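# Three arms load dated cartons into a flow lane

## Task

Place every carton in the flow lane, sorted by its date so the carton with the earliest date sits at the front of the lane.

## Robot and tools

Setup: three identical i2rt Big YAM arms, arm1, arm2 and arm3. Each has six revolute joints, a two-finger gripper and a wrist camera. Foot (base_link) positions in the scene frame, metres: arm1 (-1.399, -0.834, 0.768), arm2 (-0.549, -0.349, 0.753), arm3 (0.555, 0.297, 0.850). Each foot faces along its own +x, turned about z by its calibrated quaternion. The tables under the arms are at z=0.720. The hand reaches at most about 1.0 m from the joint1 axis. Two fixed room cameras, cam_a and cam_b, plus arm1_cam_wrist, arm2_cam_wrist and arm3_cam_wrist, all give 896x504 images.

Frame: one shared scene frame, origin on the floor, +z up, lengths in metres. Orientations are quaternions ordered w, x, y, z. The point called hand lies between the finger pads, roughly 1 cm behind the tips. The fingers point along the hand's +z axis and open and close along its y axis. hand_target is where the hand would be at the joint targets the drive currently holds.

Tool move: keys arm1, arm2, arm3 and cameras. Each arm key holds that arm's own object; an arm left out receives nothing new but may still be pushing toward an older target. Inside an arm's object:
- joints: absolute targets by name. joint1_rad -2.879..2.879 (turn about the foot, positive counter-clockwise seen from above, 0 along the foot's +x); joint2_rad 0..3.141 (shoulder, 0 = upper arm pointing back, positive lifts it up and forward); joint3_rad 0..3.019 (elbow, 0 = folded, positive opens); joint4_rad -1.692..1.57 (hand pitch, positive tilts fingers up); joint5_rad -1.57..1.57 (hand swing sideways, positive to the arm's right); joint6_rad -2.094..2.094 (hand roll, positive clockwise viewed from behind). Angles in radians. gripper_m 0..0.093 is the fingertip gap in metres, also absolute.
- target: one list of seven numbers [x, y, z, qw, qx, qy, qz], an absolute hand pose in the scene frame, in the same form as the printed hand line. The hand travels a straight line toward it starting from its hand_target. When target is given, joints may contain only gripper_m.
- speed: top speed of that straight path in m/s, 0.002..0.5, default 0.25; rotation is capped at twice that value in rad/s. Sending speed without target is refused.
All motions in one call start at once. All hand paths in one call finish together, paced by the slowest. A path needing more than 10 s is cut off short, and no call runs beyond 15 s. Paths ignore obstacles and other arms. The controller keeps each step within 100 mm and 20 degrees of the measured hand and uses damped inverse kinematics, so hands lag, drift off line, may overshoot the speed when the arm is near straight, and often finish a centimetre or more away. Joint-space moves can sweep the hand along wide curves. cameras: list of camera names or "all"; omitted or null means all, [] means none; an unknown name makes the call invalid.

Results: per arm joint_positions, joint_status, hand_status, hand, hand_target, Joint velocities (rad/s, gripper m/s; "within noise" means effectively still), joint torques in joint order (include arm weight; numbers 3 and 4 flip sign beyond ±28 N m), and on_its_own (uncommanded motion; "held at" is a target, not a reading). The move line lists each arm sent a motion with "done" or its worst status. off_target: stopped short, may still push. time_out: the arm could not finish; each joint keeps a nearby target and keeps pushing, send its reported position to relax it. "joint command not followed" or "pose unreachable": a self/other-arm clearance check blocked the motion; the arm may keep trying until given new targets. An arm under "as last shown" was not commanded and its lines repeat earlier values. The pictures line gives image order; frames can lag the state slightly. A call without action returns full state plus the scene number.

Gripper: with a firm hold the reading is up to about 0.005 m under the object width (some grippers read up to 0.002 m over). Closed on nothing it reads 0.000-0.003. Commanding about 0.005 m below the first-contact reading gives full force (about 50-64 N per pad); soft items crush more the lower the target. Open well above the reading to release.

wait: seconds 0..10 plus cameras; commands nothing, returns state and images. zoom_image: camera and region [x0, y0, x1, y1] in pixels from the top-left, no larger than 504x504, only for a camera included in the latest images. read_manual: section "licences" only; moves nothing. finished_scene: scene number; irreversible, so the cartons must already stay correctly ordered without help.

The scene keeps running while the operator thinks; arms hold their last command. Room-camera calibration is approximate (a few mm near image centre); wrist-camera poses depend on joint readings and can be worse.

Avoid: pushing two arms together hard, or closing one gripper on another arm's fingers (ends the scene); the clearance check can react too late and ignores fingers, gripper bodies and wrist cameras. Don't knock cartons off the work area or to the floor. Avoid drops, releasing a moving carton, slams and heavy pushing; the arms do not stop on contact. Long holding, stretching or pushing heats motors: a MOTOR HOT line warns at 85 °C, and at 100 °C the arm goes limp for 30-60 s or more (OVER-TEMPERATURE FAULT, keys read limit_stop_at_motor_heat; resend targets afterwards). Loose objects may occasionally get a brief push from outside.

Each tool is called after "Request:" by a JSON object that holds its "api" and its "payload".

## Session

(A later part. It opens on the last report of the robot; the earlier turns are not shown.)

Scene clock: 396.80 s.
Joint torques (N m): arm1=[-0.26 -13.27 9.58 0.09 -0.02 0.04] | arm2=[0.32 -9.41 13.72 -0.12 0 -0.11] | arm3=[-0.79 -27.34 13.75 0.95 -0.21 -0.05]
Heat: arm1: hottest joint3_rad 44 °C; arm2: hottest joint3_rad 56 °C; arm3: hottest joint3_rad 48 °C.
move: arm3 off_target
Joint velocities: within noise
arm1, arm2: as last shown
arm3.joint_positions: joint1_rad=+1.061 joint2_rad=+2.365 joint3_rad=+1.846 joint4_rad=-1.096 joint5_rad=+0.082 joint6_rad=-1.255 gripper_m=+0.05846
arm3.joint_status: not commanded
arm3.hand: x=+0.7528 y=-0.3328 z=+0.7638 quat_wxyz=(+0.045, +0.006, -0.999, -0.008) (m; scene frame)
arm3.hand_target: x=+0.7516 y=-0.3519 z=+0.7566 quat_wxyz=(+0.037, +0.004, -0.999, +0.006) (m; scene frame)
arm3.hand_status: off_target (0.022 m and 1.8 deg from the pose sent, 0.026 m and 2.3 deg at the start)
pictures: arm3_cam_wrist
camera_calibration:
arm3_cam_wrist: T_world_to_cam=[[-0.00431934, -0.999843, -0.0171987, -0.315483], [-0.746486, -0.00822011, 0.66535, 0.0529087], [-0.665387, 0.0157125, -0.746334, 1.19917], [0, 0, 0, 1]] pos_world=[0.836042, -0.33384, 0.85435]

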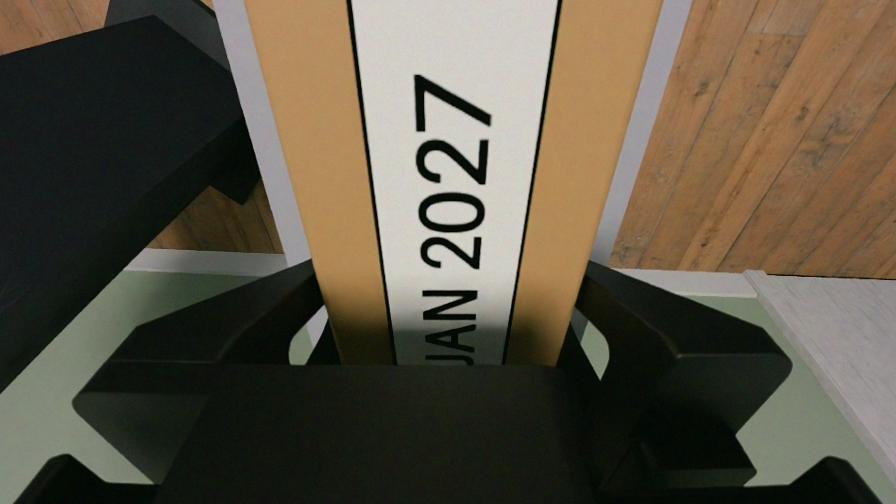

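Request:
{"api": "move", "payload": {"arm3": {"target": [0.752, -0.350, 0.750, 0.037, 0.004, -0.9993, 0.004], "speed": 0.1}, "cameras": []}}

Request:
{"api": "move", "payload": {"arm3": {"joints": {"gripper_m": 0.070}}, "cameras": ["arm3_cam_wrist"]}}

Request:
{"api": "move", "payload": {"arm3": {"target": [0.751, -0.338, 0.90, 0.037, 0.004, -0.9993, 0.004], "speed": 0.35}, "cameras": ["arm3_cam_wrist", "cam_b"]}}

Request:
{"api": "zoom_image", "payload": {"camera": "cam_b", "region": [300, 180, 620, 360]}}

Scene clock: 401.47 s.
Joint torques (N m): arm1=[-0.21 -13.33 9.57 0.12 -0.02 0.03] | arm2=[0.38 -9.35 13.72 -0.13 0 -0.11] | arm3=[-0.62 -26.93 12.85 1.01 -0.28 -0.05]
Heat: arm1: hottest joint3_rad 44 °C; arm2: hottest joint3_rad 57 °C; arm3: hottest joint3_rad 48 °C.
move: arm3 off_target
Joint velocities: within noise
arm1, arm2: as last shown
arm3.joint_positions: joint1_rad=+1.061 joint2_rad=+2.365 joint3_rad=+1.846 joint4_rad=-1.089 joint5_rad=+0.082 joint6_rad=-1.252 gripper_m=+0.05846
arm3.joint_status: not commanded
arm3.hand: x=+0.7534 y=-0.3344 z=+0.7632 quat_wxyz=(+0.044, +0.005, -0.999, -0.004) (m; scene frame)
arm3.hand_target: x=+0.7517 y=-0.3489 z=+0.7503 quat_wxyz=(+0.037, +0.004, -0.999, +0.004) (m; scene frame)
arm3.hand_status: off_target (0.020 m and 1.2 deg from the pose sent, 0.022 m and 1.6 deg at the start)
pictures: none
No camera images: "cameras" was empty.

Scene clock: 402.10 s.
Joint torques (N m): arm1=[-0.21 -13.27 9.55 0.1 -0.01 0.04] | arm2=[0.32 -9.35 13.71 -0.12 0 -0.11] | arm3=[-1.03 -27.34 12.83 0.85 0.02 -0.04]
Heat: arm1: hottest joint3_rad 44 °C; arm2: hottest joint3_rad 57 °C; arm3: hottest joint3_rad 48 °C.
move: arm3 done
Joint velocities: within noise
arm1, arm2: as last shown
arm3.joint_positions: joint1_rad=+1.061 joint2_rad=+2.368 joint3_rad=+1.846 joint4_rad=-1.084 joint5_rad=+0.075 joint6_rad=-1.254 gripper_m=+0.06987
arm3.joint_status: all done
arm3.hand: x=+0.7545 y=-0.3345 z=+0.7611 quat_wxyz=(+0.040, +0.005, -0.999, -0.005) (m; scene frame)
arm3.hand_target: x=+0.7516 y=-0.3490 z=+0.7503 quat_wxyz=(+0.037, +0.004, -0.999, +0.004) (m; scene frame)
arm3.hand_status: not commanded
pictures: arm3_cam_wrist
camera_calibration:
arm3_cam_wrist: T_world_to_cam=[[-0.0059389, -0.999915, -0.0116363, -0.320217], [-0.753049, -0.00318419, 0.657957, 0.0681793], [-0.657938, 0.0126703, -0.752966, 1.19677], [0, 0, 0, 1]] pos_world=[0.836838, -0.335136, 0.852539]

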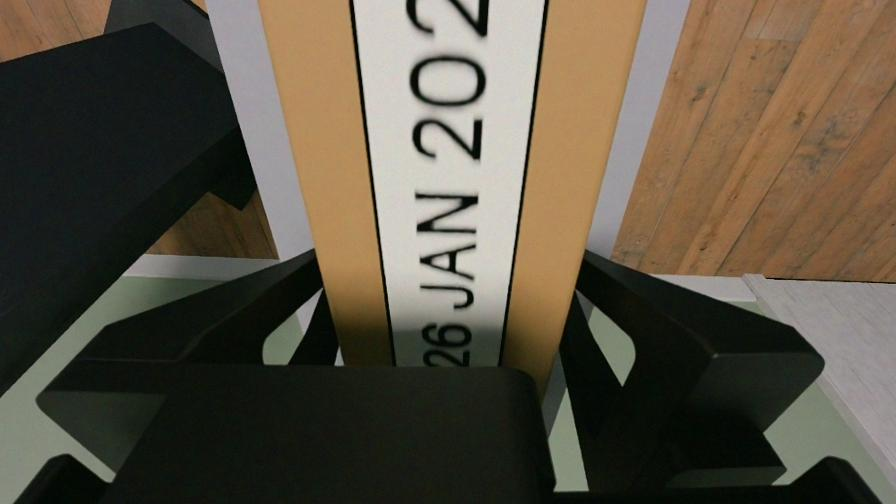

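Scene clock: 403.50 s.
Joint torques (N m): arm1=[-0.21 -13.33 9.59 0.12 -0.01 0.04] | arm2=[0.26 -9.35 13.72 -0.12 0.01 -0.11] | arm3=[-0.32 -26.46 12.81 0.06 0.03 0.01]
Heat: arm1: hottest joint3_rad 44 °C; arm2: hottest joint3_rad 57 °C; arm3: hottest joint3_rad 48 °C.
move: arm3 off_target
Joint velocities: within noise
arm1.joint_positions: joint1_rad=+1.613 joint2_rad=+1.403 joint3_rad=+1.493 joint4_rad=-1.491 joint5_rad=+0.001 joint6_rad=+0.000 gripper_m=+0.09294
arm1.joint_status: not commanded
arm1.hand: x=-0.9945 y=-1.0263 z=+1.0748 quat_wxyz=(-0.083, -0.217, -0.972, +0.016) (m; scene frame)
arm1.hand_target: x=-0.9981 y=-1.0309 z=+1.0784 quat_wxyz=(-0.084, -0.224, -0.971, +0.016) (m; scene frame)
arm1.hand_status: not commanded
arm2: as last shown
arm3.joint_positions: joint1_rad=+1.061 joint2_rad=+2.170 joint3_rad=+1.909 joint4_rad=-1.309 joint5_rad=+0.075 joint6_rad=-1.254 gripper_m=+0.06994
arm3.joint_status: not commanded
arm3.hand: x=+0.7536 y=-0.3328 z=+0.9112 quat_wxyz=(+0.034, +0.004, -0.999, +0.012) (m; scene frame)
arm3.hand_target: x=+0.7509 y=-0.3376 z=+0.9000 quat_wxyz=(+0.037, +0.004, -0.999, +0.004) (m; scene frame)
arm3.hand_status: off_target (0.013 m and 1.0 deg from the pose sent, 0.139 m and 1.1 deg at the start; pose on its path clipped on 2 of 42 steps)
pictures: arm3_cam_wrist, cam_b
camera_calibration:
arm3_cam_wrist: T_world_to_cam=[[-0.00607013, -0.999725, 0.0226361, -0.347882], [-0.760586, 0.0193119, 0.64895, -0.00990713], [-0.649209, -0.0132775, -0.760494, 1.30078], [0, 0, 0, 1]] pos_world=[0.834834, -0.330324, 1.00354]

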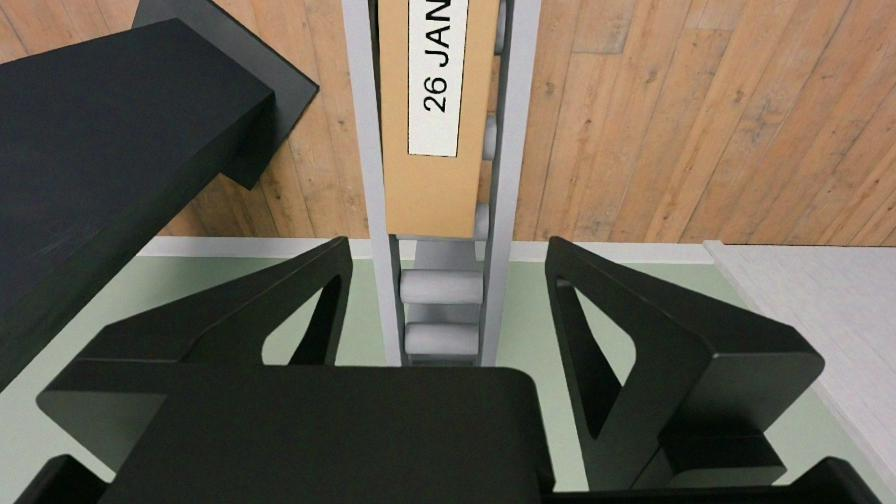

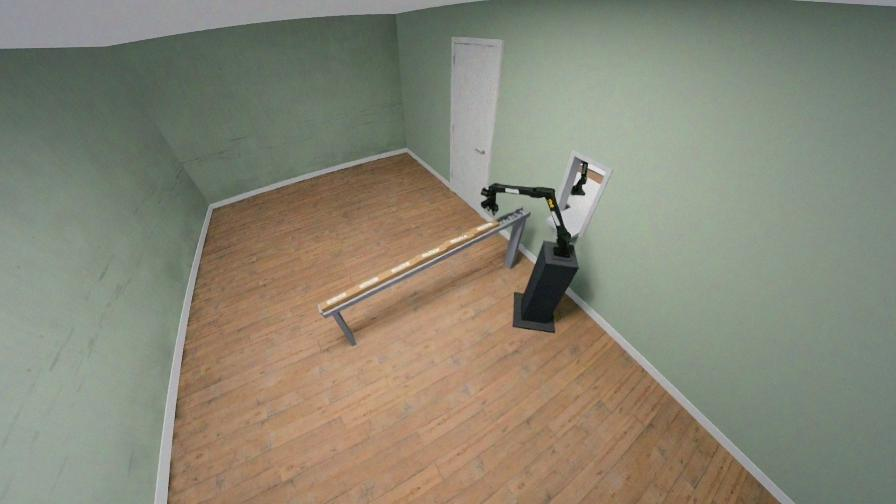

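Scaled by 1.575 from the camera's 896x504 image, which has a finer 1280x720 frame.

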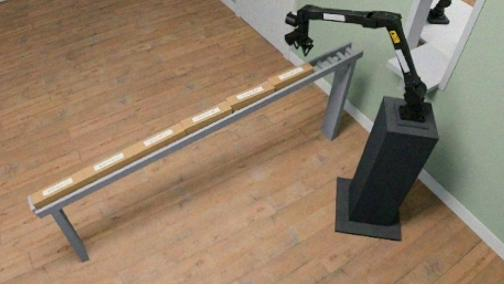

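Request:
{"api": "wait", "payload": {"seconds": 0.5, "cameras": ["cam_b"]}}

Request:
{"api": "zoom_image", "payload": {"camera": "cam_b", "region": [400, 190, 560, 280]}}

Scene clock: 406.27 s.
Joint torques (N m): arm1=[-0.26 -13.33 9.57 0.12 -0.02 0.03] | arm2=[0.32 -9.41 13.72 -0.12 0 -0.12] | arm3=[-0.5 -26.58 12.81 -0.06 0.01 0.02]
Heat: arm1: hottest joint3_rad 44 °C; arm2: hottest joint3_rad 57 °C; arm3: hottest joint3_rad 48 °C.
Joint velocities: within noise
arm1.joint_positions: joint1_rad=+1.613 joint2_rad=+1.403 joint3_rad=+1.493 joint4_rad=-1.491 joint5_rad=+0.001 joint6_rad=+0.000 gripper_m=+0.09294
arm1.joint_status: not commanded
arm1.hand: x=-0.9945 y=-1.0263 z=+1.0748 quat_wxyz=(-0.083, -0.217, -0.972, +0.016) (m; scene frame)
arm1.hand_target: x=-0.9981 y=-1.0309 z=+1.0784 quat_wxyz=(-0.084, -0.224, -0.971, +0.016) (m; scene frame)
arm1.hand_status: not commanded
arm2.joint_positions: joint1_rad=-0.605 joint2_rad=+1.351 joint3_rad=+1.251 joint4_rad=-1.492 joint5_rad=+0.000 joint6_rad=+0.011 gripper_m=+0.09298
arm2.joint_status: not commanded
arm2.hand: x=-0.7075 y=+0.0000 z=+0.9786 quat_wxyz=(+0.008, +0.838, -0.546, +0.016) (m; scene frame)
arm2.hand_target: x=-0.7142 y=+0.0098 z=+0.9975 quat_wxyz=(-0.003, +0.842, -0.539, -0.002) (m; scene frame)
arm2.hand_status: not commanded
arm3.joint_positions: joint1_rad=+1.061 joint2_rad=+2.170 joint3_rad=+1.909 joint4_rad=-1.309 joint5_rad=+0.075 joint6_rad=-1.254 gripper_m=+0.06994
arm3.joint_status: not commanded
arm3.hand: x=+0.7536 y=-0.3328 z=+0.9112 quat_wxyz=(+0.034, +0.004, -0.999, +0.012) (m; scene frame)
arm3.hand_target: x=+0.7509 y=-0.3377 z=+0.9000 quat_wxyz=(+0.037, +0.004, -0.999, +0.004) (m; scene frame)
arm3.hand_status: off_target (0.013 m and 1.0 deg from the pose sent, 0.139 m and 1.1 deg at the start; pose on its path clipped on 2 of 42 steps)
wait: 0.50 s; at rest from the start
pictures: cam_b

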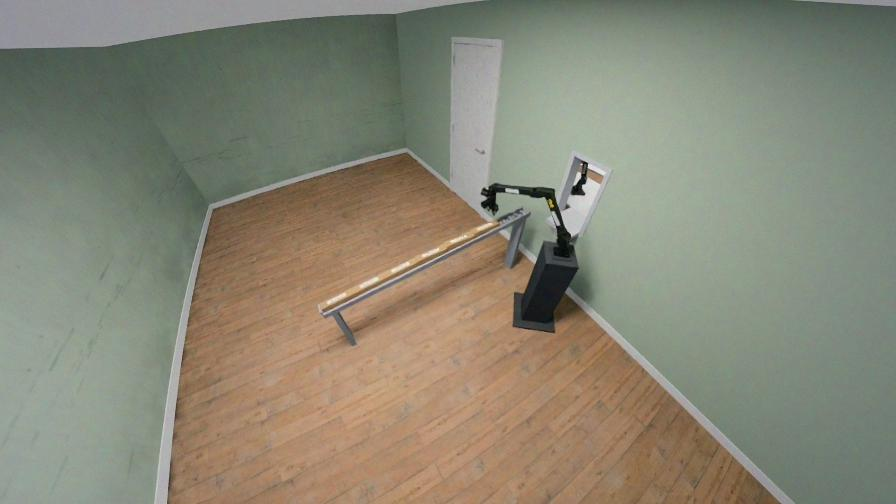

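Scaled by 3.150 from the camera's 896x504 image, which has a finer 1280x720 frame.

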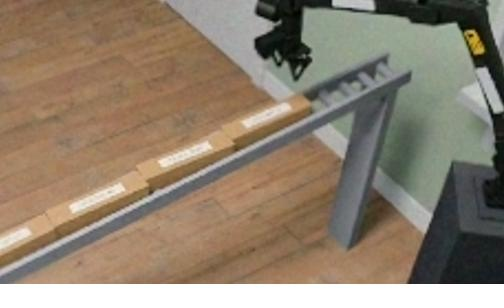

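Request:
{"api": "finished_scene", "payload": {"scene": 2}}

The scene is finished: the task was done.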